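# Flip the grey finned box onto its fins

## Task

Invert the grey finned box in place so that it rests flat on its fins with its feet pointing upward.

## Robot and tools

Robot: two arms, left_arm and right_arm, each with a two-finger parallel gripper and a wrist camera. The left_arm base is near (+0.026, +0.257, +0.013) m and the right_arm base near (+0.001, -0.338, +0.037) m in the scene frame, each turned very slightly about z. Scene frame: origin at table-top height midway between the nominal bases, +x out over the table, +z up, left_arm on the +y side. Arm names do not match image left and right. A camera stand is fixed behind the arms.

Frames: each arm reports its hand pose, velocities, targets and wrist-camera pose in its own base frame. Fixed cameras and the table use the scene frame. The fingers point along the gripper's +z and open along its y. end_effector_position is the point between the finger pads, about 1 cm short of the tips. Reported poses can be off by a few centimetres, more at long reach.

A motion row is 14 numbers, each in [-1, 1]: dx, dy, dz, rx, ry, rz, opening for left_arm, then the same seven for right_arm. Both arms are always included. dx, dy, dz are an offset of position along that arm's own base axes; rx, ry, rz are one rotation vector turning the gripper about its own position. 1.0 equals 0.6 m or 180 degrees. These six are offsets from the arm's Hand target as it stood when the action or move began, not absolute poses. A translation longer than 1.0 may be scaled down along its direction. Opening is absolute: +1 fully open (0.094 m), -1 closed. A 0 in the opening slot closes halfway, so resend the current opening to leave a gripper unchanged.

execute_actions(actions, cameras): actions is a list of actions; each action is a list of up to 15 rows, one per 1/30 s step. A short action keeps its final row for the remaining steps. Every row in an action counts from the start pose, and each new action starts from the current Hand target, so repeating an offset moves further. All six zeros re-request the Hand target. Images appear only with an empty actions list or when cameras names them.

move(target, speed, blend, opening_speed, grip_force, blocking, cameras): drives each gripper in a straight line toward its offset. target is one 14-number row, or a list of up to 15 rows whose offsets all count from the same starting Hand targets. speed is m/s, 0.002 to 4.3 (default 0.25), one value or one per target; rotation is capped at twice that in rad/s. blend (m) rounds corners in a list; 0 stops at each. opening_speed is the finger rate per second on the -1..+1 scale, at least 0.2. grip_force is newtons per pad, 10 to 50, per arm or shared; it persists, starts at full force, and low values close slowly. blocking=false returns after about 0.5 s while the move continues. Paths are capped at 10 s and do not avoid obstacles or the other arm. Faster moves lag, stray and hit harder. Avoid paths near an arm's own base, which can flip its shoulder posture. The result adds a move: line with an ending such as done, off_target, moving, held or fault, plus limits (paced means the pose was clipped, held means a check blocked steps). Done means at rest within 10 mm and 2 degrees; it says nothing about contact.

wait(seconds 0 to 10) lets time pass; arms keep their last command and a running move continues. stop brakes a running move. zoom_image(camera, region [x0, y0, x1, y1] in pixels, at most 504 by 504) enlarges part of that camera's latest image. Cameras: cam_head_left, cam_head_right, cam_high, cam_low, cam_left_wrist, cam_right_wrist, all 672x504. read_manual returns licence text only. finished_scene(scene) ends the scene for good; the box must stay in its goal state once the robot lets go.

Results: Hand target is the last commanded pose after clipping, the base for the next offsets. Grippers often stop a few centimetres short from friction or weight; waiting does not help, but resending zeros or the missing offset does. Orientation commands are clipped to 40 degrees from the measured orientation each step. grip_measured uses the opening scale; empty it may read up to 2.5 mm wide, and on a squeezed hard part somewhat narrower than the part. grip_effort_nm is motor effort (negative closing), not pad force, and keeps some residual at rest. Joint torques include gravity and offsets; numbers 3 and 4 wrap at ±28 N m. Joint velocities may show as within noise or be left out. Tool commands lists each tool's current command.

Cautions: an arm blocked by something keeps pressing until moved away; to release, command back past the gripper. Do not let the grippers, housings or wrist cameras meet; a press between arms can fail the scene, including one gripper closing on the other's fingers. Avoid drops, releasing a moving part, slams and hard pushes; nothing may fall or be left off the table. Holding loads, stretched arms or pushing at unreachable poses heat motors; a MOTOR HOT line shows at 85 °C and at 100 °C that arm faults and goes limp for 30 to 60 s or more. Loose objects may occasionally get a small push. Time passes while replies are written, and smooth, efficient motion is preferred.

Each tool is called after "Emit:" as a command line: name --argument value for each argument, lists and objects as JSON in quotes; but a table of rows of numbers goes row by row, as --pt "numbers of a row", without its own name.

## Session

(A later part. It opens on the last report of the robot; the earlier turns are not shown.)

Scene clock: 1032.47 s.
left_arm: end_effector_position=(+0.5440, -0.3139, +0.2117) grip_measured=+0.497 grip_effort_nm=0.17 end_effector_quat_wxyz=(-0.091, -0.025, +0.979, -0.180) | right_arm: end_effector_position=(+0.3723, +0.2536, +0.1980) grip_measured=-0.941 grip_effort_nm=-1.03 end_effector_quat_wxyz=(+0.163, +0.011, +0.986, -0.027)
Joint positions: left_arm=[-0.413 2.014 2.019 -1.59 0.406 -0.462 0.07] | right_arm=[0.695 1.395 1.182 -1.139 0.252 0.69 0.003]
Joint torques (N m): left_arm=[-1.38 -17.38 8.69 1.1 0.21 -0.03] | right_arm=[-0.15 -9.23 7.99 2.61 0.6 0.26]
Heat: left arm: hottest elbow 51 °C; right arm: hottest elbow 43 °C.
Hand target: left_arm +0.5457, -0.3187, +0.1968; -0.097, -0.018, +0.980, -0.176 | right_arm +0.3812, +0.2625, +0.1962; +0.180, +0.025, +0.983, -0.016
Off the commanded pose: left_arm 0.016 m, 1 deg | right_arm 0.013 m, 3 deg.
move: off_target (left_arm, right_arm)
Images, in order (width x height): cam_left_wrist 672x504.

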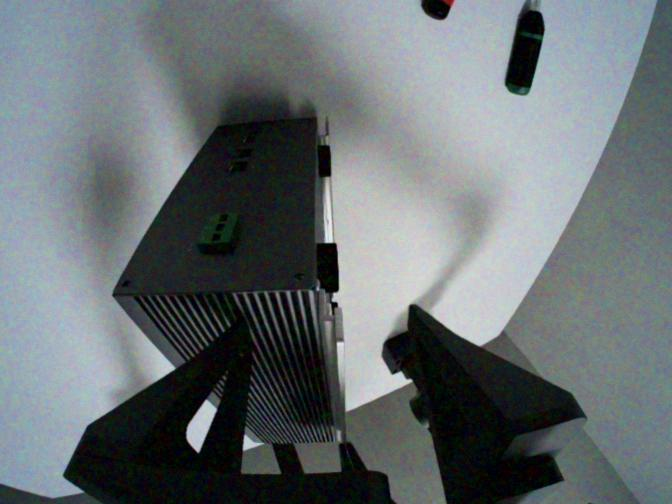

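Emit:
move --pt "0 -0.006 0.012 0 0 0 0.5 0 0 0 0 0 0 -1" --pt "0 -0.006 0.012 0 0 0 -0.4 0 0 0 0 0 0 -1" --speed 0.05 --opening_speed 0.3 --cameras '["cam_left_wrist"]'

Emit:
zoom_image --camera "cam_left_wrist" --region '[170, 190, 450, 460]'

Scene clock: 1048.00 s.
left_arm: end_effector_position=(+0.5433, -0.3151, +0.2117) grip_measured=-0.396 grip_effort_nm=-0.12 end_effector_quat_wxyz=(-0.092, -0.024, +0.979, -0.179) | right_arm: end_effector_position=(+0.3723, +0.2536, +0.1980) grip_measured=-0.941 grip_effort_nm=-1.04 end_effector_quat_wxyz=(+0.163, +0.011, +0.986, -0.027)
Joint positions: left_arm=[-0.415 2.014 2.019 -1.59 0.406 -0.462 0.028] | right_arm=[0.695 1.395 1.182 -1.139 0.252 0.69 0.003]
Joint torques (N m): left_arm=[-1.44 -16.97 10.66 0.32 0.23 -0.09] | right_arm=[-0.09 -9.17 7.83 2.73 0.59 0.25]
Heat: left arm: hottest elbow 51 °C; right arm: hottest elbow 43 °C.
Hand target: left_arm +0.5457, -0.3223, +0.2040; -0.097, -0.018, +0.980, -0.176 | right_arm +0.3812, +0.2625, +0.1962; +0.180, +0.025, +0.983, -0.016
Off the commanded pose: left_arm 0.011 m, 1 deg | right_arm 0.013 m, 3 deg.
move: off_target (left_arm, right_arm); target 2's new opening was sent with left_arm's hand 0.011 m and 1 deg from that target
Images, in order (width x height): cam_left_wrist 672x504.

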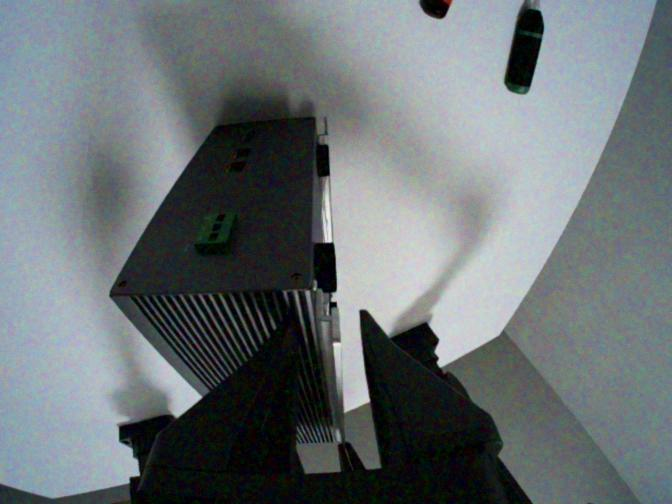

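Scaled by 1.800 from the camera's 672x504 image, which has a finer 960x720 frame.

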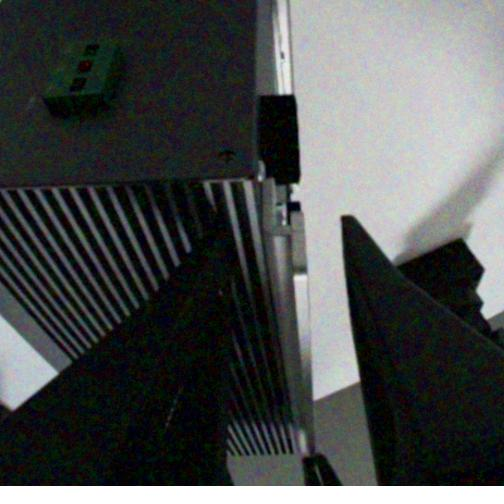

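Emit:
move --pt "0 -0.004 0.022 0 0 0 -0.4 0 0 0 0 0 0 -1" --pt "0 -0.004 0.022 0 0 0 -0.75 0 0 0 0 0 0 -1" --pt "0 -0.004 0.022 0 0 0 -1 0 0 0 0 0 0 -1" --speed 0.05 --opening_speed 0.25 --cameras '["cam_left_wrist"]'

Emit:
zoom_image --camera "cam_left_wrist" --region '[220, 210, 440, 430]'

Scene clock: 1059.13 s.
left_arm: end_effector_position=(+0.5386, -0.3162, +0.2185) grip_measured=-0.939 grip_effort_nm=-0.99 end_effector_quat_wxyz=(-0.096, -0.011, +0.979, -0.177) | right_arm: end_effector_position=(+0.3722, +0.2538, +0.1980) grip_measured=-0.941 grip_effort_nm=-1.04 end_effector_quat_wxyz=(+0.164, +0.011, +0.986, -0.027)
Joint positions: left_arm=[-0.42 2.014 2.037 -1.622 0.404 -0.436 0.003] | right_arm=[0.697 1.394 1.181 -1.138 0.254 0.691 0.003]
Joint torques (N m): left_arm=[-1.38 -16.85 12.22 0.25 0.29 -0.42] | right_arm=[-0.09 -8.76 8.12 2.76 0.55 0.26]
Heat: left arm: hottest elbow 52 °C; right arm: hottest elbow 42 °C.
Hand target: left_arm +0.5457, -0.3247, +0.2172; -0.097, -0.018, +0.979, -0.176 | right_arm +0.3811, +0.2624, +0.1962; +0.180, +0.025, +0.983, -0.016
Off the commanded pose: left_arm 0.011 m, 1 deg | right_arm 0.013 m, 3 deg.
move: off_target (left_arm, right_arm); target 2's new opening was sent with left_arm's hand 0.011 m and 1 deg from that target; target 3's new opening was sent with left_arm's hand 0.011 m and 1 deg from that target
Images, in order (width x height): cam_left_wrist 672x504.

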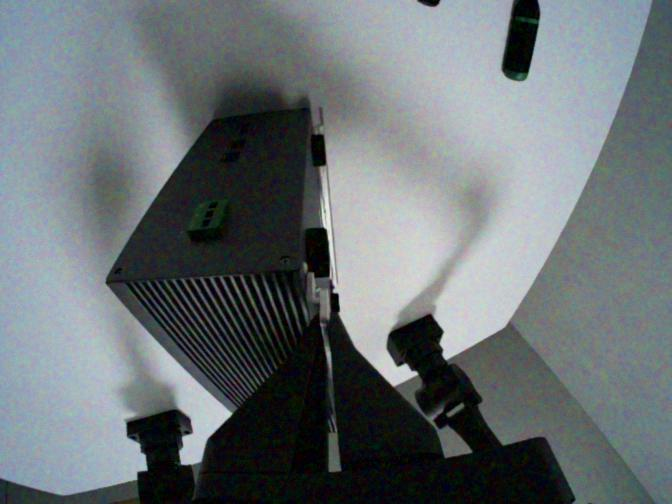

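Scaled by 2.291 from the camera's 672x504 image, which has a finer 960x720 frame.

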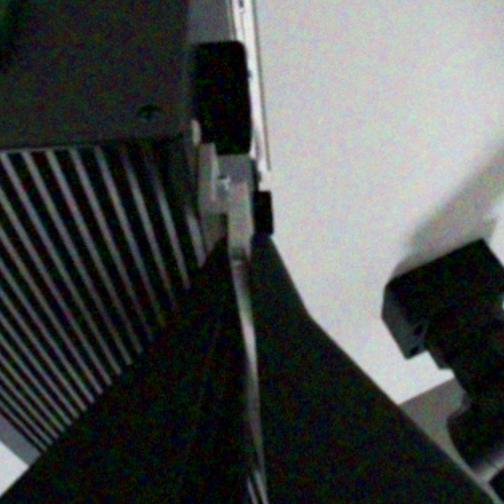

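Emit:
move --pt "0 0 0 0 0 0 -1 -0.012 -0.012 0.003 0 0 0 -0.2" --pt "0 0 0 0 0 0 -1 -0.065 -0.002 0.15 0 0 0 -0.2" --pt "0 0 0 0 0 0 -1 -0.1 -0.3 0.2 0 0 0 -0.2" --speed '[0.05,0.08,0.15]' --opening_speed 0.4 --blend '[0,0.02,0]' --cameras '["cam_left_wrist","cam_high","cam_head_left"]'

Scene clock: 1075.03 s.
left_arm: end_effector_position=(+0.5384, -0.3167, +0.2185) grip_measured=-0.940 grip_effort_nm=-1.01 end_effector_quat_wxyz=(-0.096, -0.010, +0.979, -0.177) | right_arm: end_effector_position=(+0.3220, +0.0875, +0.3148) grip_measured=-0.202 grip_effort_nm=0.07 end_effector_quat_wxyz=(+0.182, +0.023, +0.983, -0.015)
Joint positions: left_arm=[-0.421 2.014 2.037 -1.622 0.404 -0.436 0.003] | right_arm=[0.349 1.002 1.162 -1.397 0.158 0.369 0.038]
Joint torques (N m): left_arm=[-1.44 -16.91 12.25 0.24 0.29 -0.41] | right_arm=[-1.96 -4.37 8.25 0.95 -0.01 -0.12]
Heat: left arm: hottest elbow 53 °C; right arm: hottest elbow 43 °C.
Hand target: left_arm +0.5457, -0.3247, +0.2173; -0.097, -0.018, +0.979, -0.176 | right_arm +0.3211, +0.0825, +0.3161; +0.180, +0.025, +0.983, -0.016
Off the commanded pose: left_arm 0.011 m, 1 deg | right_arm 0.005 m, 0 deg.
move: off_target (left_arm)
Images, in order (width x height): cam_head_left 672x504, cam_high 672x504, cam_left_wrist 672x504.

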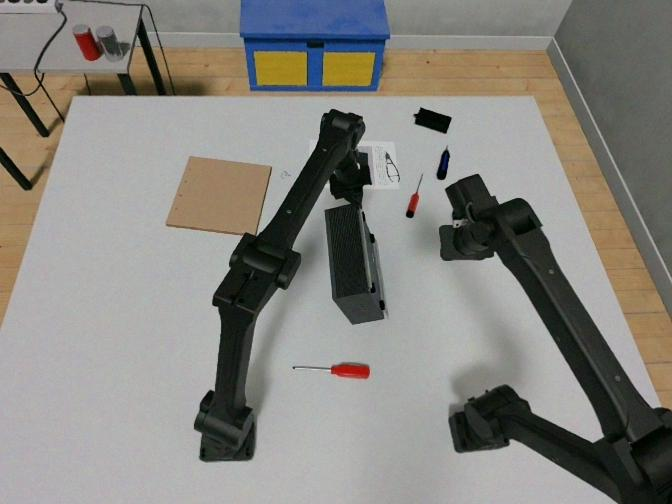

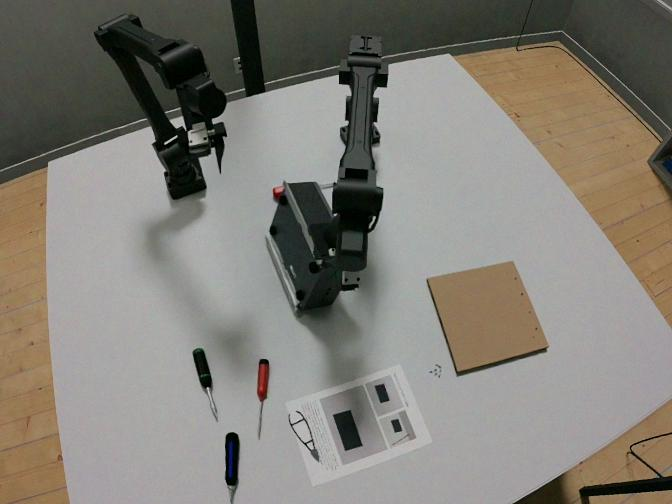

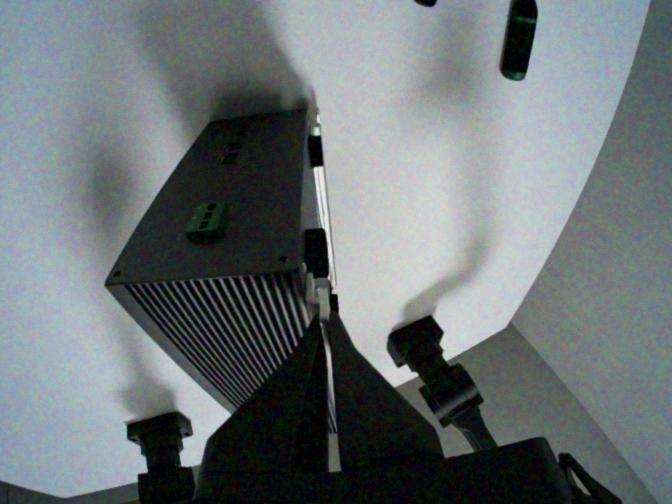

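Emit:
move --target '[-0.007,0.004,0.0,0.0100,-0.1033,0.0394,-1,0,-0.05,0,0,0,0,-0.2]' --speed 0.08 --cameras '["cam_left_wrist","cam_head_left"]'

Scene clock: 1113.07 s.
left_arm: end_effector_position=(+0.5417, -0.3218, +0.2203) grip_measured=-0.940 grip_effort_nm=-1.01 end_effector_quat_wxyz=(+0.070, -0.040, +0.982, -0.169) | right_arm: end_effector_position=(+0.3224, +0.0571, +0.3129) grip_measured=-0.202 grip_effort_nm=0.07 end_effector_quat_wxyz=(+0.178, +0.023, +0.984, -0.016)
Joint positions: left_arm=[-0.474 1.809 1.732 -1.199 0.224 -0.588 0.003] | right_arm=[0.242 0.983 1.147 -1.397 0.123 0.268 0.038]
Joint torques (N m): left_arm=[-1.14 -17.14 8.44 1.84 -0.32 -0.41] | right_arm=[-1.79 -4.25 8.36 1.18 -0.02 -0.11]
Heat: left arm: hottest elbow 54 °C; right arm: hottest elbow 46 °C.
Hand target: left_arm +0.5415, -0.3224, +0.2172; +0.074, -0.051, +0.982, -0.167 | right_arm +0.3212, +0.0524, +0.3160; +0.180, +0.025, +0.983, -0.016
Off the commanded pose: left_arm 0.003 m, 1 deg | right_arm 0.006 m, 0 deg.
move: done
Images, in order (width x height): cam_head_left 672x504, cam_left_wrist 672x504.

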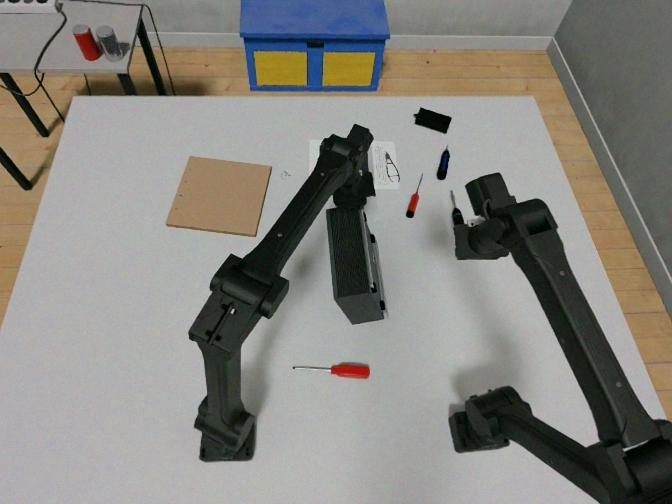

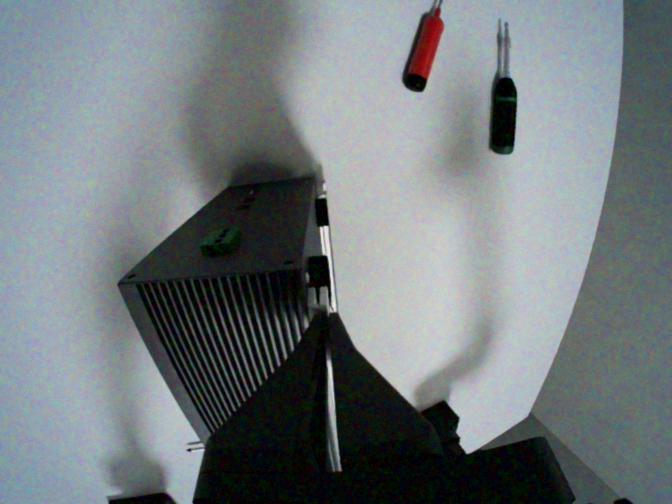

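Emit:
move --pt "-0.0047 0.0642 0.0067 -0.0554 -0.0041 0 -1 0 0 0 0 0 0 -0.2" --pt "-0.0092 0.1247 0.005 -0.1108 -0.0081 0 -1 0 0 0 0 0 0 -0.2" --speed 0.045 --blend '[0.015,0]' --cameras '["cam_left_wrist","cam_head_left"]'

Scene clock: 1140.57 s.
left_arm: end_effector_position=(+0.5367, -0.2438, +0.2158) grip_measured=-0.940 grip_effort_nm=-1.01 end_effector_quat_wxyz=(+0.075, -0.049, +0.940, -0.328) | right_arm: end_effector_position=(+0.3224, +0.0571, +0.3129) grip_measured=-0.202 grip_effort_nm=0.07 end_effector_quat_wxyz=(+0.178, +0.023, +0.984, -0.016)
Joint positions: left_arm=[-0.265 1.66 1.441 -0.951 0.574 -0.488 0.003] | right_arm=[0.242 0.983 1.147 -1.397 0.123 0.268 0.038]
Joint torques (N m): left_arm=[-1.2 -15.15 8.87 1.92 0.61 -0.53] | right_arm=[-2.14 -4.66 8.38 0.98 -0.08 -0.14]
Heat: left arm: hottest elbow 50 °C; right arm: hottest elbow 44 °C.
Hand target: left_arm +0.5360, -0.2475, +0.2202; +0.076, -0.061, +0.937, -0.335 | right_arm +0.3212, +0.0524, +0.3160; +0.180, +0.025, +0.983, -0.016
Off the commanded pose: left_arm 0.006 m, 2 deg | right_arm 0.006 m, 0 deg.
move: done
Images, in order (width x height): cam_head_left 672x504, cam_left_wrist 672x504.

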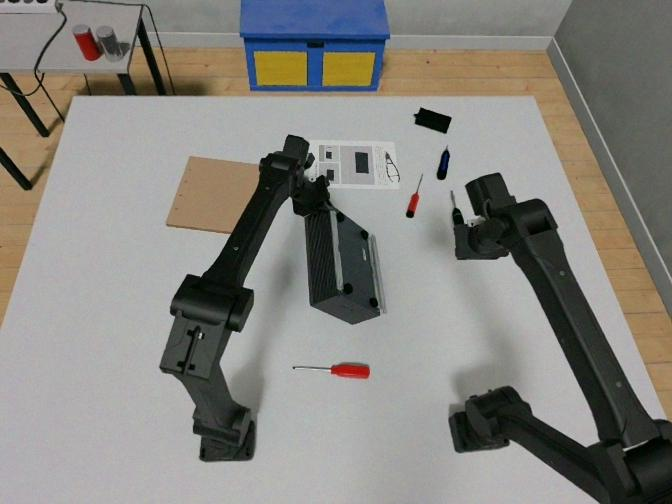

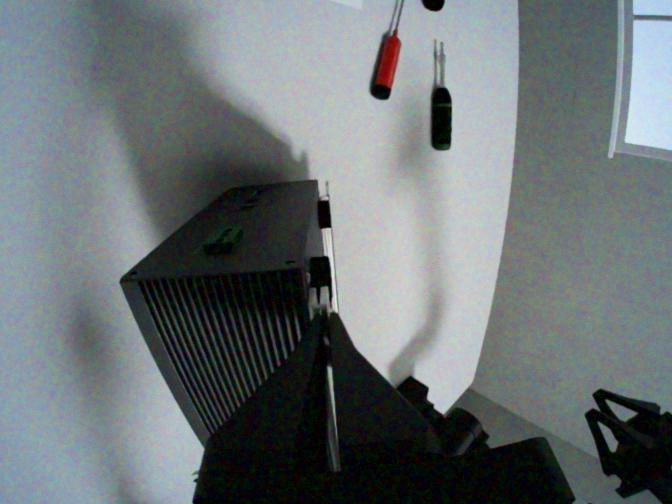

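Emit:
move --pt "-0.0043 0.0587 -0.0107 -0.0554 -0.0041 0 -1 0 0 0 0 0 0 -0.2" --pt "-0.0083 0.113 -0.035 -0.1108 -0.0081 0 -1 0 0 0 0 0 0 -0.2" --speed 0.04 --blend '[0.015,0]' --cameras '["cam_left_wrist","cam_high"]'

Scene clock: 1151.13 s.
left_arm: end_effector_position=(+0.5289, -0.1702, +0.1855) grip_measured=-0.940 grip_effort_nm=-1.01 end_effector_quat_wxyz=(+0.080, -0.065, +0.873, -0.477) | right_arm: end_effector_position=(+0.3224, +0.0571, +0.3129) grip_measured=-0.202 grip_effort_nm=0.07 end_effector_quat_wxyz=(+0.178, +0.023, +0.984, -0.016)
Joint positions: left_arm=[-0.054 1.64 1.213 -0.71 0.945 -0.427 0.003] | right_arm=[0.242 0.983 1.147 -1.397 0.123 0.268 0.038]
Joint torques (N m): left_arm=[-1.79 -13.92 9.7 1.69 1.65 -0.58] | right_arm=[-1.61 -4.54 8.49 1.01 -0.03 -0.11]
Heat: left arm: hottest elbow 50 °C; right arm: hottest elbow 44 °C.
Hand target: left_arm +0.5310, -0.1798, +0.1994; +0.077, -0.069, +0.864, -0.493 | right_arm +0.3212, +0.0524, +0.3160; +0.180, +0.025, +0.983, -0.016
Off the commanded pose: left_arm 0.017 m, 2 deg | right_arm 0.006 m, 0 deg.
move: off_target (left_arm)
Images, in order (width x height): cam_high 672x504, cam_left_wrist 672x504.

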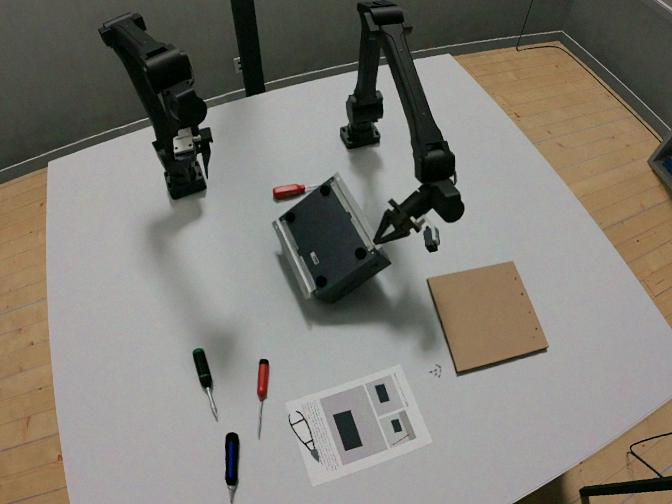

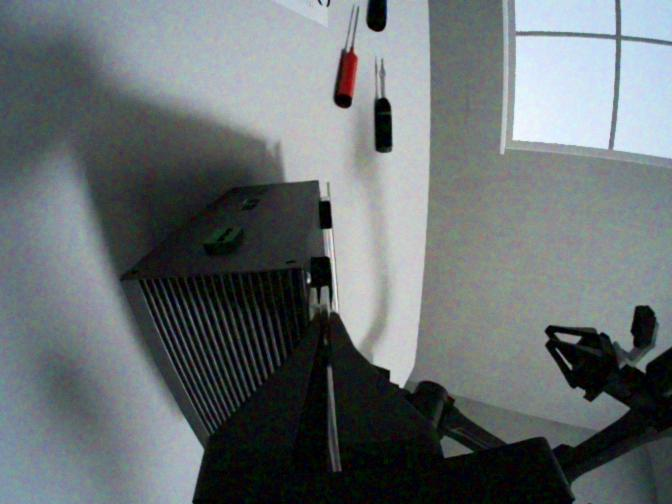

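Emit:
move --target '[-0.0036, 0.049, -0.0308, -0.0554, -0.0041, 0, -0.94, 0, 0, 0, 0, 0, 0, -0.2]' --speed 0.03 --cameras '["cam_high", "cam_left_wrist", "cam_head_left"]'

Scene clock: 1178.97 s.
left_arm: end_effector_position=(+0.5265, -0.1404, +0.1622) grip_measured=-0.940 grip_effort_nm=-1.01 end_effector_quat_wxyz=(+0.082, -0.069, +0.829, -0.549) | right_arm: end_effector_position=(+0.3224, +0.0571, +0.3129) grip_measured=-0.202 grip_effort_nm=0.07 end_effector_quat_wxyz=(+0.178, +0.023, +0.984, -0.016)
Joint positions: left_arm=[0.034 1.69 1.131 -0.57 1.132 -0.416 0.003] | right_arm=[0.242 0.983 1.147 -1.397 0.123 0.268 0.038]
Joint torques (N m): left_arm=[-2.08 -14.51 9.39 1.85 1.98 -0.72] | right_arm=[-2.02 -4.42 8.31 1.03 -0.05 -0.14]
Heat: left arm: hottest elbow 49 °C; right arm: hottest elbow 44 °C.
Hand target: left_arm +0.5289, -0.1504, +0.1810; +0.076, -0.072, +0.817, -0.566 | right_arm +0.3212, +0.0524, +0.3160; +0.180, +0.025, +0.983, -0.016
Off the commanded pose: left_arm 0.021 m, 3 deg | right_arm 0.006 m, 0 deg.
move: off_target (left_arm)
Images, in order (width x height): cam_head_left 672x504, cam_high 672x504, cam_left_wrist 672x504.

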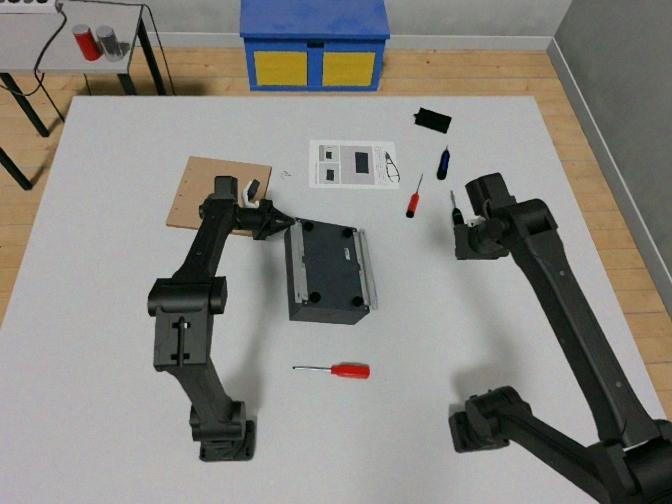

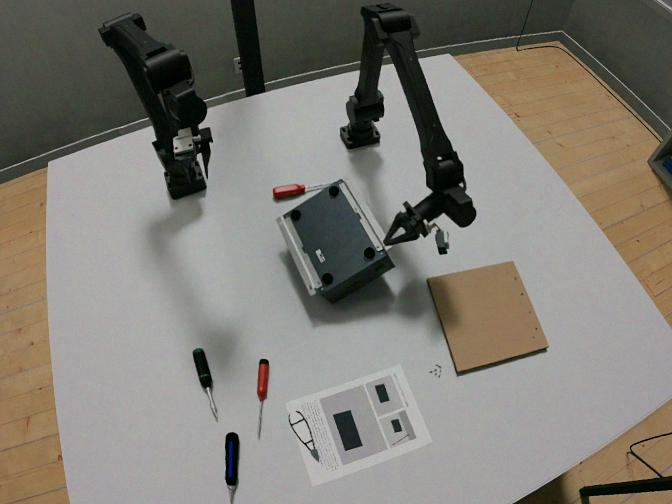

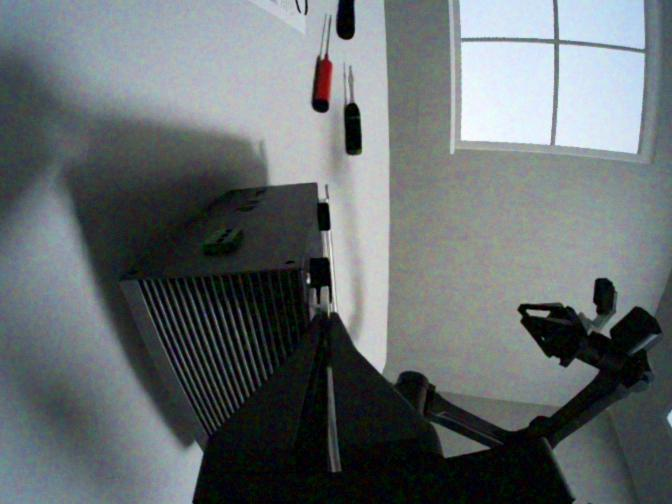

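Emit:
move --pt "-0.003 0.0416 -0.0400 -0.0554 -0.0041 0 -0.94 0 0 0 0 0 0 -0.2" --pt "-0.0056 0.0765 -0.0867 -0.1108 -0.0082 0 -0.94 0 0 0 0 0 0 -0.2" --speed 0.03 --blend 0.01 --cameras '["cam_high", "cam_left_wrist"]'

Scene clock: 1197.33 s.
left_arm: end_effector_position=(+0.5217, -0.0986, +0.1042) grip_measured=-0.940 grip_effort_nm=-1.01 end_effector_quat_wxyz=(+0.075, -0.068, +0.729, -0.677) | right_arm: end_effector_position=(+0.3224, +0.0571, +0.3129) grip_measured=-0.202 grip_effort_nm=0.07 end_effector_quat_wxyz=(+0.178, +0.023, +0.984, -0.016)
Joint positions: left_arm=[0.147 1.885 1.001 -0.012 1.48 -0.66 0.003] | right_arm=[0.242 0.983 1.147 -1.397 0.123 0.268 0.038]
Joint torques (N m): left_arm=[-1.67 -16.21 8.06 2.06 2.13 -0.92] | right_arm=[-1.85 -4.25 8.36 1.03 -0.06 -0.15]
Heat: left arm: hottest elbow 48 °C; right arm: hottest elbow 44 °C.
Hand target: left_arm +0.5254, -0.1044, +0.1287; +0.073, -0.077, +0.706, -0.700 | right_arm +0.3212, +0.0524, +0.3160; +0.180, +0.025, +0.983, -0.016
Off the commanded pose: left_arm 0.026 m, 4 deg | right_arm 0.006 m, 0 deg.
move: off_target (left_arm)
Images, in order (width x height): cam_high 672x504, cam_left_wrist 672x504.

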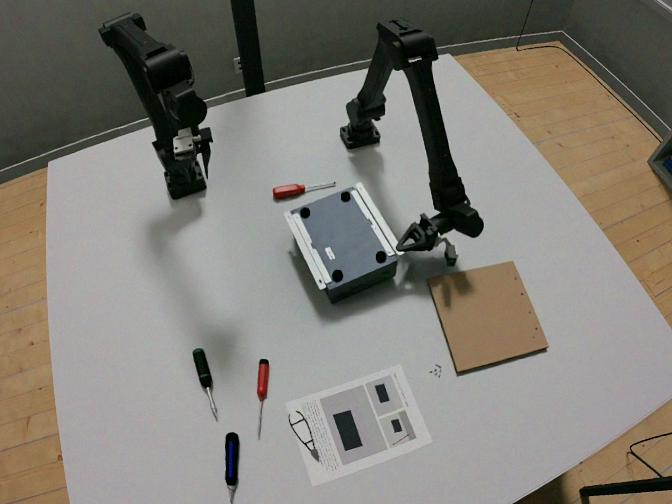

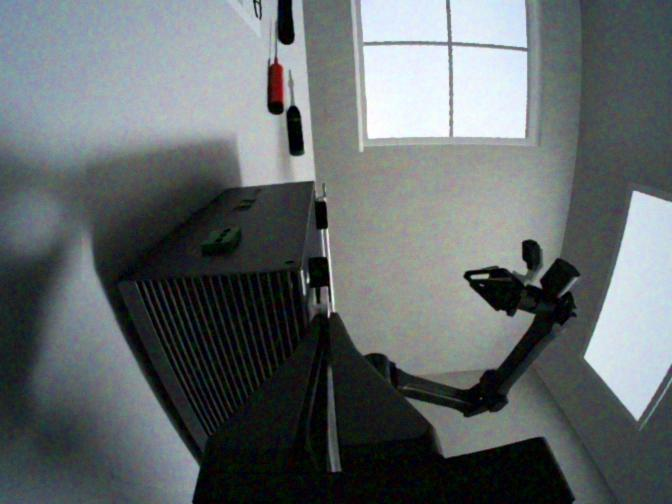

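Emit:
execute_actions --actions '[]'

Emit:
zoom_image --camera "cam_low" --region '[200, 120, 500, 345]'

Scene clock: 1228.87 s.
left_arm: end_effector_position=(+0.5217, -0.0986, +0.1042) grip_measured=-0.940 grip_effort_nm=-1.01 end_effector_quat_wxyz=(+0.075, -0.068, +0.729, -0.677) | right_arm: end_effector_position=(+0.3224, +0.0571, +0.3129) grip_measured=-0.202 grip_effort_nm=0.07 end_effector_quat_wxyz=(+0.178, +0.023, +0.984, -0.016)
Joint positions: left_arm=[0.147 1.885 1.001 -0.012 1.48 -0.66 0.003] | right_arm=[0.242 0.983 1.147 -1.397 0.123 0.268 0.038]
Joint velocities: within noise
Joint torques (N m): left_arm=[-1.61 -16.15 8.01 1.94 2.14 -0.91] | right_arm=[-1.79 -4.31 8.34 0.96 -0.09 -0.15]
Heat: left arm: hottest elbow 46 °C; right arm: hottest elbow 44 °C.
Hand target: left_arm +0.5254, -0.1044, +0.1287; +0.073, -0.077, +0.706, -0.700 | right_arm +0.3212, +0.0524, +0.3160; +0.180, +0.025, +0.983, -0.016
Tool commands: left_gripper/opening=-0.94 right_gripper/opening=-0.2
Off the commanded pose: left_arm 0.026 m, 4 deg | right_arm 0.006 m, 0 deg.

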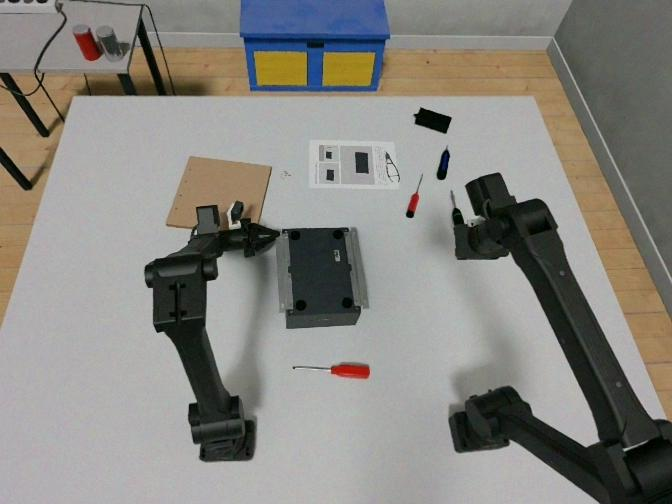

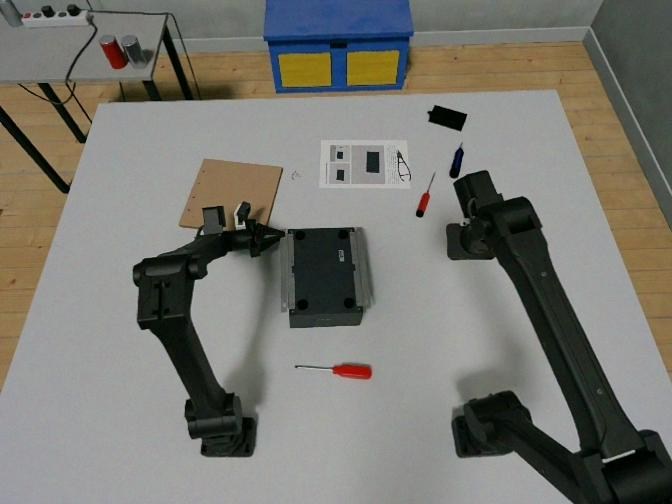

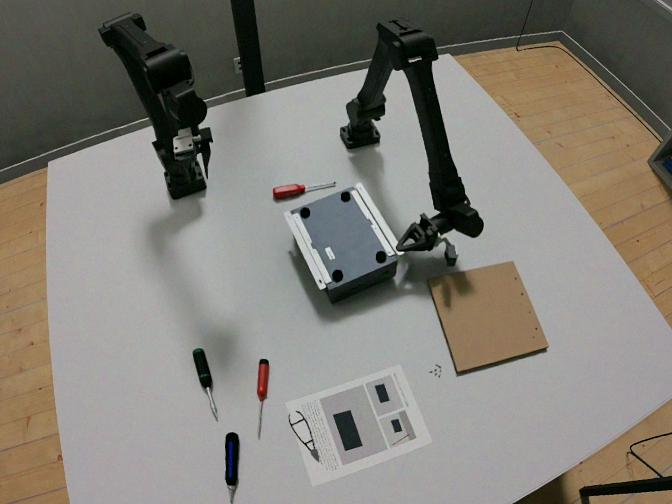

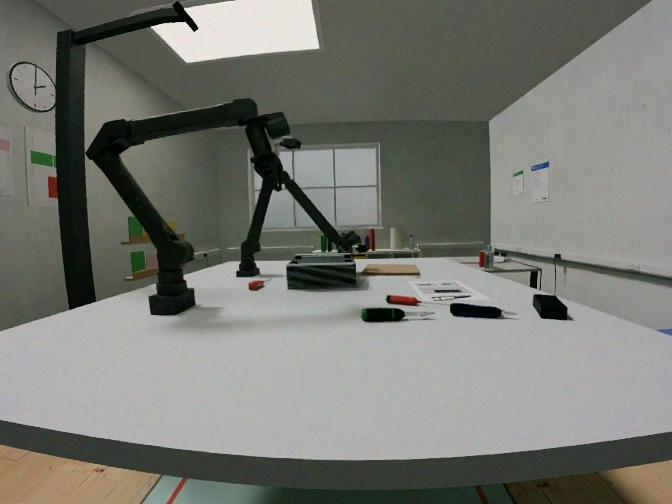

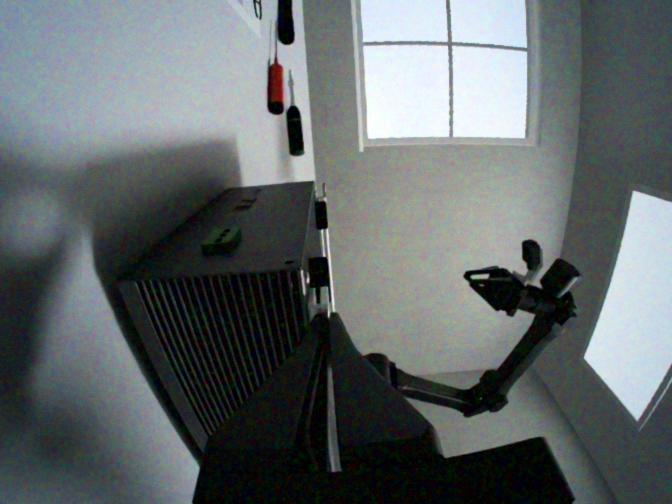

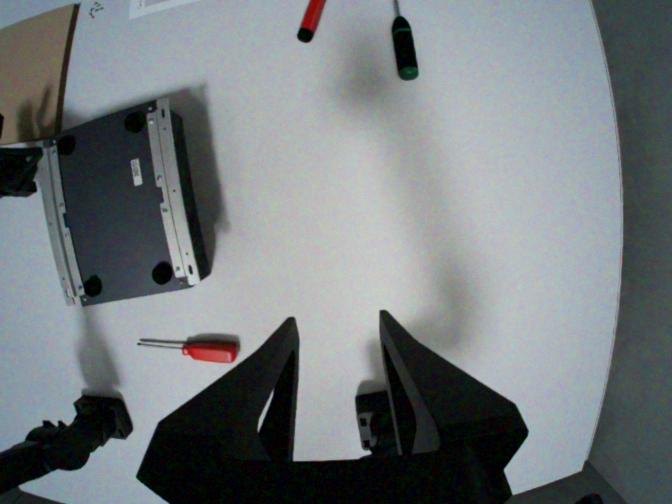

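Scaled by 1.680.

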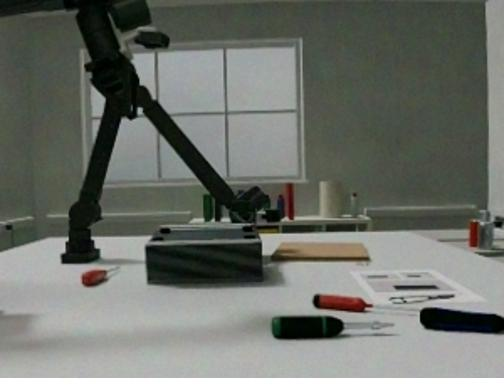

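Emit:
move --target '[-0.0005, 0.0067, -0.0167, -0.0166, -0.0012, 0, -0.94, 0, 0, 0, 0, 0, 0, -0.2]' --speed 0.03

Scene clock: 1241.60 s.
left_arm: end_effector_position=(+0.5209, -0.0944, +0.0951) grip_measured=-0.940 grip_effort_nm=-1.01 end_effector_quat_wxyz=(+0.070, -0.064, +0.718, -0.689) | right_arm: end_effector_position=(+0.3224, +0.0571, +0.3129) grip_measured=-0.202 grip_effort_nm=0.07 end_effector_quat_wxyz=(+0.178, +0.023, +0.984, -0.016)
Joint positions: left_arm=[0.156 1.921 1.001 0.043 1.519 -0.682 0.003] | right_arm=[0.242 0.983 1.147 -1.397 0.123 0.268 0.038]
Joint torques (N m): left_arm=[-1.67 -16.32 7.94 1.87 2.12 -0.93] | right_arm=[-1.67 -4.54 8.14 1.06 -0.07 -0.14]
Heat: left arm: hottest elbow 45 °C; right arm: hottest elbow 44 °C.
Hand target: left_arm +0.5252, -0.1005, +0.1187; +0.072, -0.077, +0.687, -0.719 | right_arm +0.3212, +0.0524, +0.3160; +0.180, +0.025, +0.983, -0.016
Off the commanded pose: left_arm 0.025 m, 5 deg | right_arm 0.006 m, 0 deg.
joint sent to its limit (left arm) — joint 5 (wrist yaw), upper limit. The joint targets are off in orientation, not in position.
move: off_target (left_arm)

Emit:
move --target '[-0.0003, 0.004, -0.015, -0.0083, -0.0006, 0, -0.94, 0, 0, 0, 0, 0, 0, -0.2]' --speed 0.02 --cameras '["cam_high", "cam_low", "cam_left_wrist"]'

Scene clock: 1251.93 s.
left_arm: end_effector_position=(+0.5214, -0.0924, +0.0899) grip_measured=-0.940 grip_effort_nm=-1.01 end_effector_quat_wxyz=(+0.070, -0.064, +0.717, -0.691) | right_arm: end_effector_position=(+0.3224, +0.0571, +0.3129) grip_measured=-0.202 grip_effort_nm=0.07 end_effector_quat_wxyz=(+0.178, +0.023, +0.984, -0.016)
Joint positions: left_arm=[0.16 1.936 1.001 0.064 1.525 -0.688 0.003] | right_arm=[0.242 0.983 1.147 -1.397 0.123 0.268 0.038]
Joint torques (N m): left_arm=[-1.73 -16.09 7.53 1.84 1.87 -0.89] | right_arm=[-2.02 -5.01 8.14 1.1 -0.06 -0.16]
Heat: left arm: hottest elbow 45 °C; right arm: hottest elbow 44 °C.
Hand target: left_arm +0.5250, -0.0980, +0.1098; +0.072, -0.078, +0.678, -0.728 | right_arm +0.3212, +0.0524, +0.3160; +0.180, +0.025, +0.983, -0.016
Off the commanded pose: left_arm 0.021 m, 6 deg | right_arm 0.006 m, 0 deg.
joint sent to its limit (left arm) — joint 5 (wrist yaw), upper limit. The joint targets are off in orientation, not in position.
move: off_target (left_arm)
Images, in order (width x height): cam_high 672x504, cam_low 672x504, cam_left_wrist 672x504.

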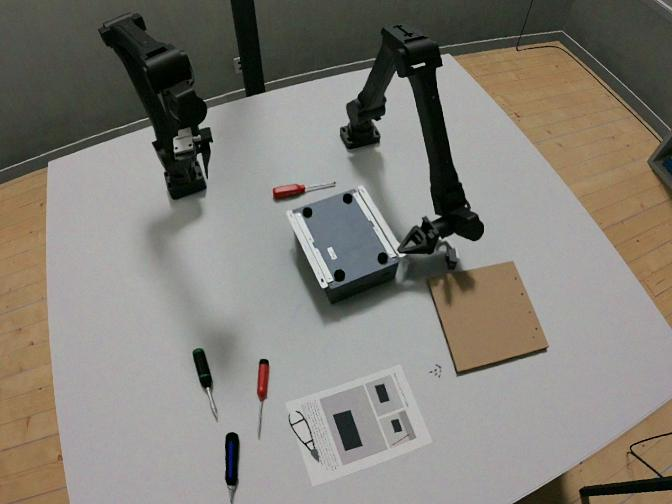

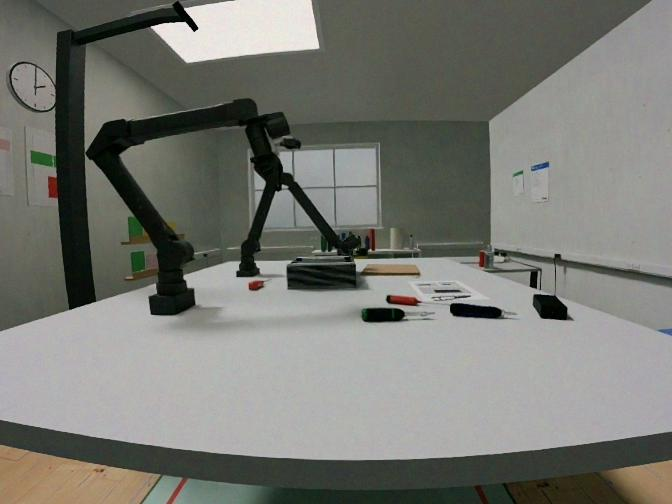

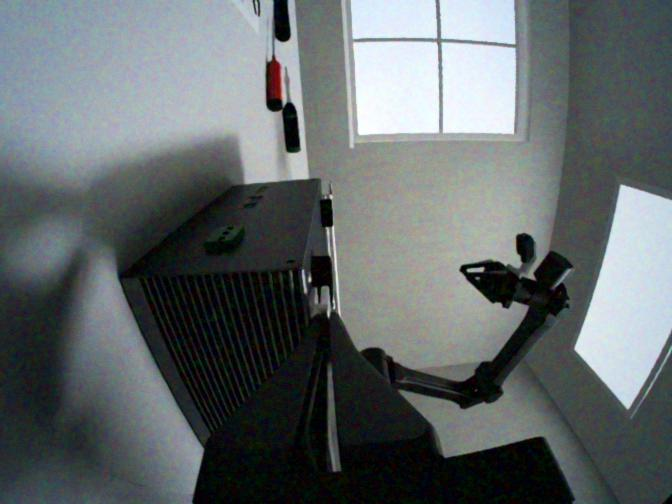

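Emit:
zoom_image --camera "cam_low" --region '[270, 230, 390, 310]'

Emit:
zoom_image --camera "cam_high" --region '[270, 170, 470, 320]'

Emit:
zoom_image --camera "cam_left_wrist" --region '[90, 150, 390, 480]'

Scaled by 4.200.

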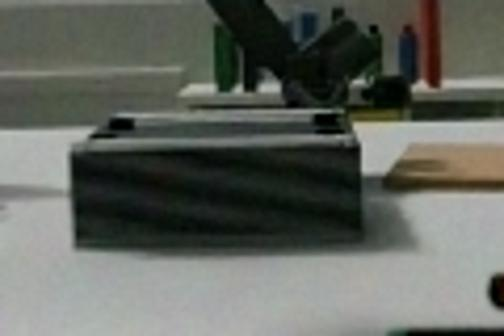

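Scaled by 2.520.

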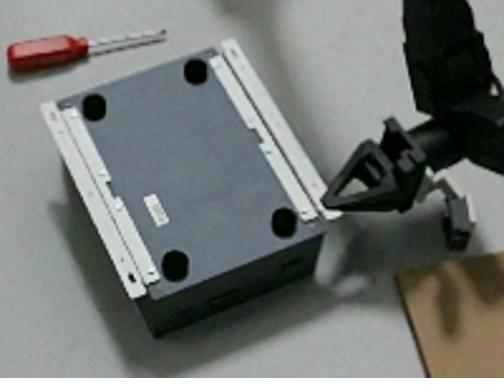

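Scaled by 1.527 from the camera's 672x504 image, which has a finer 960x720 frame.

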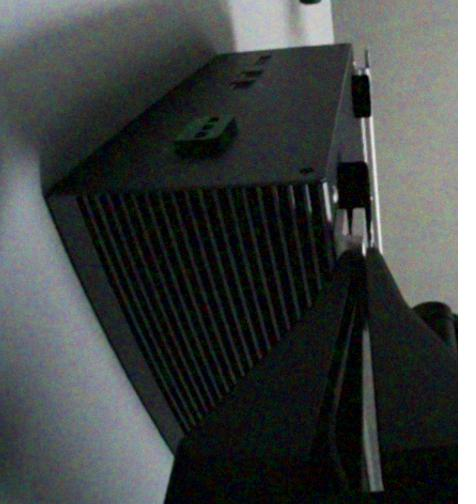

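Emit:
move --target '[-0.0003, 0.003, -0.015, -0.0055, 0, 0, -0.94, 0, 0, 0, 0, 0, 0, -0.2]' --speed 0.02

Scene clock: 1263.90 s.
left_arm: end_effector_position=(+0.5213, -0.0919, +0.0884) grip_measured=-0.940 grip_effort_nm=-1.01 end_effector_quat_wxyz=(+0.070, -0.061, +0.715, -0.693) | right_arm: end_effector_position=(+0.3224, +0.0571, +0.3129) grip_measured=-0.202 grip_effort_nm=0.07 end_effector_quat_wxyz=(+0.178, +0.023, +0.984, -0.016)
Joint positions: left_arm=[0.161 1.943 1.001 0.078 1.533 -0.692 0.003] | right_arm=[0.242 0.983 1.147 -1.397 0.123 0.268 0.038]
Joint torques (N m): left_arm=[-1.49 -15.33 7.35 1.92 1.58 -0.79] | right_arm=[-2.2 -4.25 8.34 1.02 -0.05 -0.16]
Heat: left arm: hottest elbow 45 °C; right arm: hottest elbow 44 °C.
Hand target: left_arm +0.5248, -0.0962, +0.1009; +0.071, -0.078, +0.672, -0.733 | right_arm +0.3212, +0.0524, +0.3160; +0.180, +0.025, +0.983, -0.016
Off the commanded pose: left_arm 0.014 m, 7 deg | right_arm 0.006 m, 0 deg.
joint sent to its limit (left arm) — joint 5 (wrist yaw), upper limit. The joint targets are off in orientation, not in position.
move: off_target (left_arm)

Emit:
move --target '[0, 0, -0.0117, 0, 0, 0, -0.94, 0, 0, 0, 0, 0, 0, -0.2]' --speed 0.02 --cameras '["cam_high", "cam_low", "cam_left_wrist"]'

Emit:
zoom_image --camera "cam_low" --region '[270, 230, 390, 310]'

Emit:
zoom_image --camera "cam_high" --region '[270, 170, 470, 320]'

Scene clock: 1273.33 s.
left_arm: end_effector_position=(+0.5211, -0.0920, +0.0879) grip_measured=-0.940 grip_effort_nm=-1.01 end_effector_quat_wxyz=(+0.070, -0.058, +0.713, -0.695) | right_arm: end_effector_position=(+0.3224, +0.0571, +0.3129) grip_measured=-0.202 grip_effort_nm=0.07 end_effector_quat_wxyz=(+0.178, +0.023, +0.984, -0.016)
Joint positions: left_arm=[0.161 1.946 1.001 0.089 1.539 -0.695 0.003] | right_arm=[0.242 0.983 1.147 -1.397 0.123 0.268 0.038]
Joint torques (N m): left_arm=[-1.61 -14.27 7.34 2.07 1.33 -0.71] | right_arm=[-1.9 -4.48 8.31 1.21 -0.08 -0.14]
Heat: left arm: hottest elbow 44 °C; right arm: hottest elbow 44 °C.
Hand target: left_arm +0.5248, -0.0963, +0.0938; +0.071, -0.078, +0.672, -0.733 | right_arm +0.3212, +0.0524, +0.3160; +0.180, +0.025, +0.983, -0.016
Off the commanded pose: left_arm 0.008 m, 7 deg | right_arm 0.006 m, 0 deg.
joint sent to its limit (left arm) — joint 5 (wrist yaw), upper limit. The joint targets are off in orientation, not in position.
move: off_target (left_arm)
Images, in order (width x height): cam_high 672x504, cam_low 672x504, cam_left_wrist 672x504.

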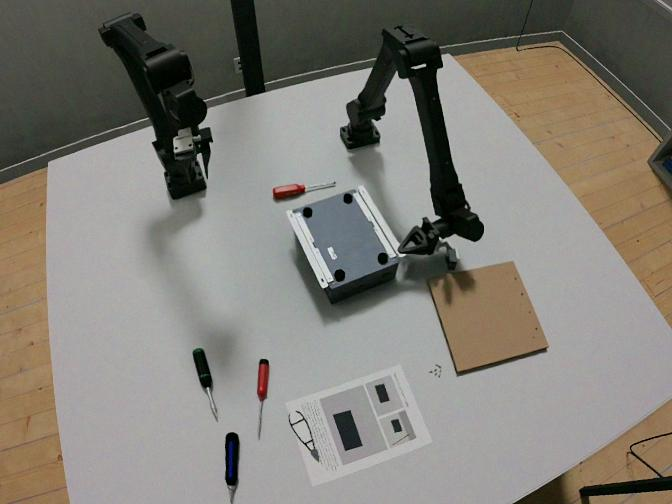

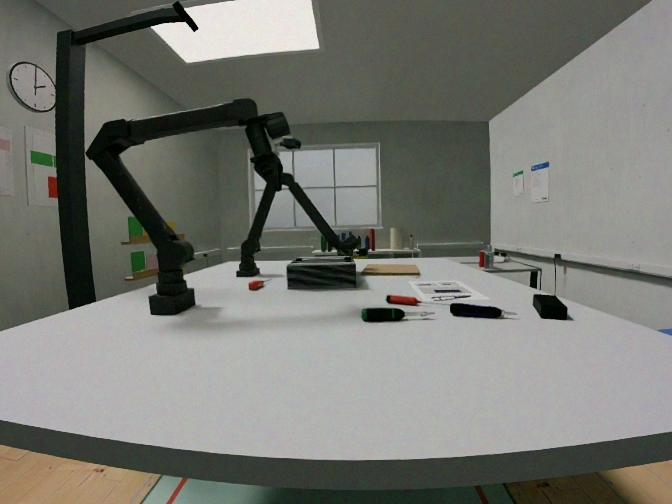

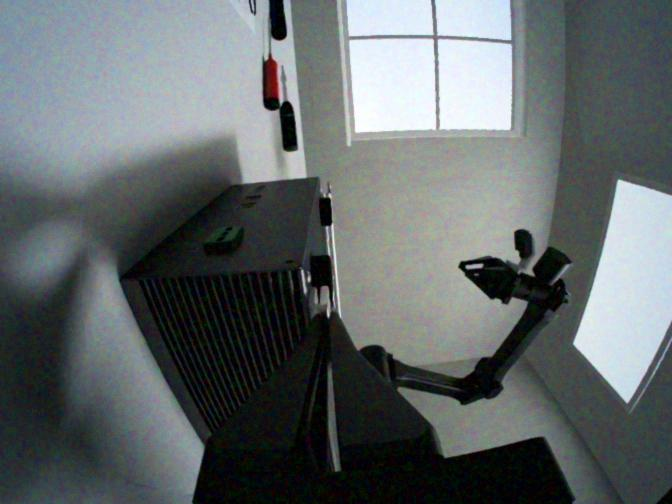

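Scaled by 4.200.

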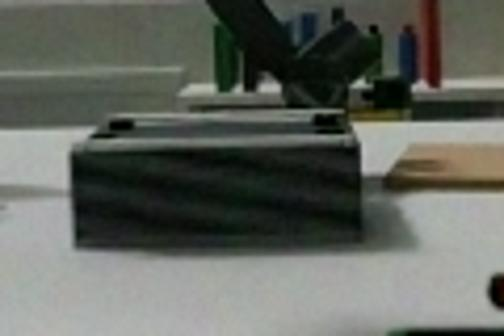

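Scaled by 2.520.

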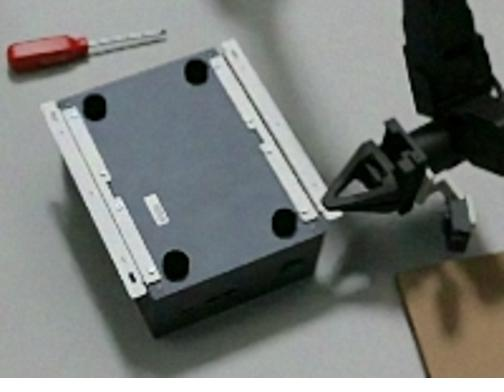

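Emit:
move --target '[0, 0, 0, 0, 0, 0, -0.6, 0, 0, 0, 0, 0, 0, -0.2]' --opening_speed 0.4 --cameras '["cam_left_wrist", "cam_high"]'

Scene clock: 1285.03 s.
left_arm: end_effector_position=(+0.5214, -0.0920, +0.0917) grip_measured=-0.603 grip_effort_nm=0.17 end_effector_quat_wxyz=(+0.052, -0.070, +0.708, -0.701) | right_arm: end_effector_position=(+0.3224, +0.0571, +0.3129) grip_measured=-0.202 grip_effort_nm=0.07 end_effector_quat_wxyz=(+0.178, +0.023, +0.984, -0.016)
Joint positions: left_arm=[0.161 1.946 1.001 0.124 1.554 -0.774 0.019] | right_arm=[0.242 0.983 1.147 -1.397 0.123 0.268 0.038]
Joint torques (N m): left_arm=[-1.55 -14.15 6.87 2.13 0.69 -0.25] | right_arm=[-2.2 -4.89 8.32 0.94 -0.03 -0.18]
Heat: left arm: hottest elbow 44 °C; right arm: hottest elbow 44 °C.
Hand target: left_arm +0.5248, -0.0963, +0.0938; +0.071, -0.078, +0.672, -0.733 | right_arm +0.3212, +0.0524, +0.3160; +0.180, +0.025, +0.983, -0.016
Off the commanded pose: left_arm 0.006 m, 6 deg | right_arm 0.006 m, 0 deg.
joint sent to its limit (left arm) — joint 5 (wrist yaw), upper limit. The joint targets are off in orientation, not in position.
move: off_target (left_arm)
Images, in order (width x height): cam_high 672x504, cam_left_wrist 672x504.

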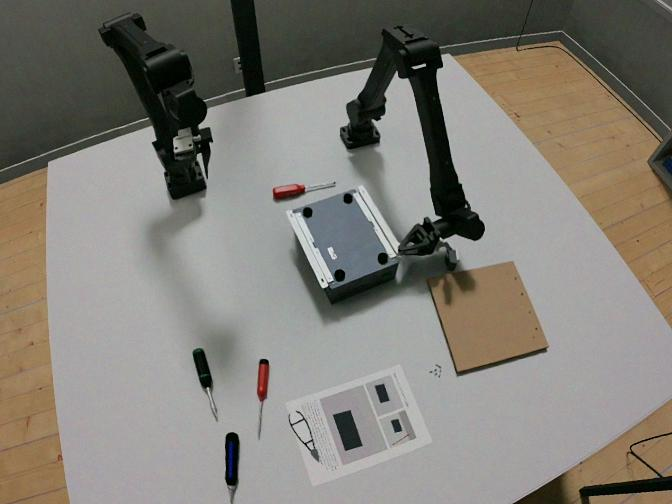

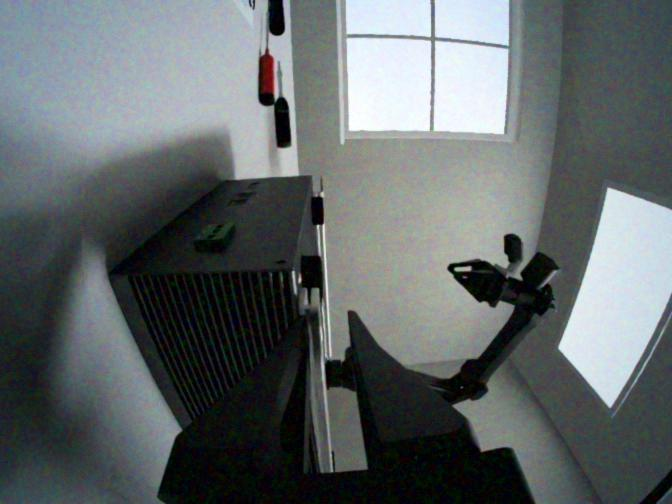

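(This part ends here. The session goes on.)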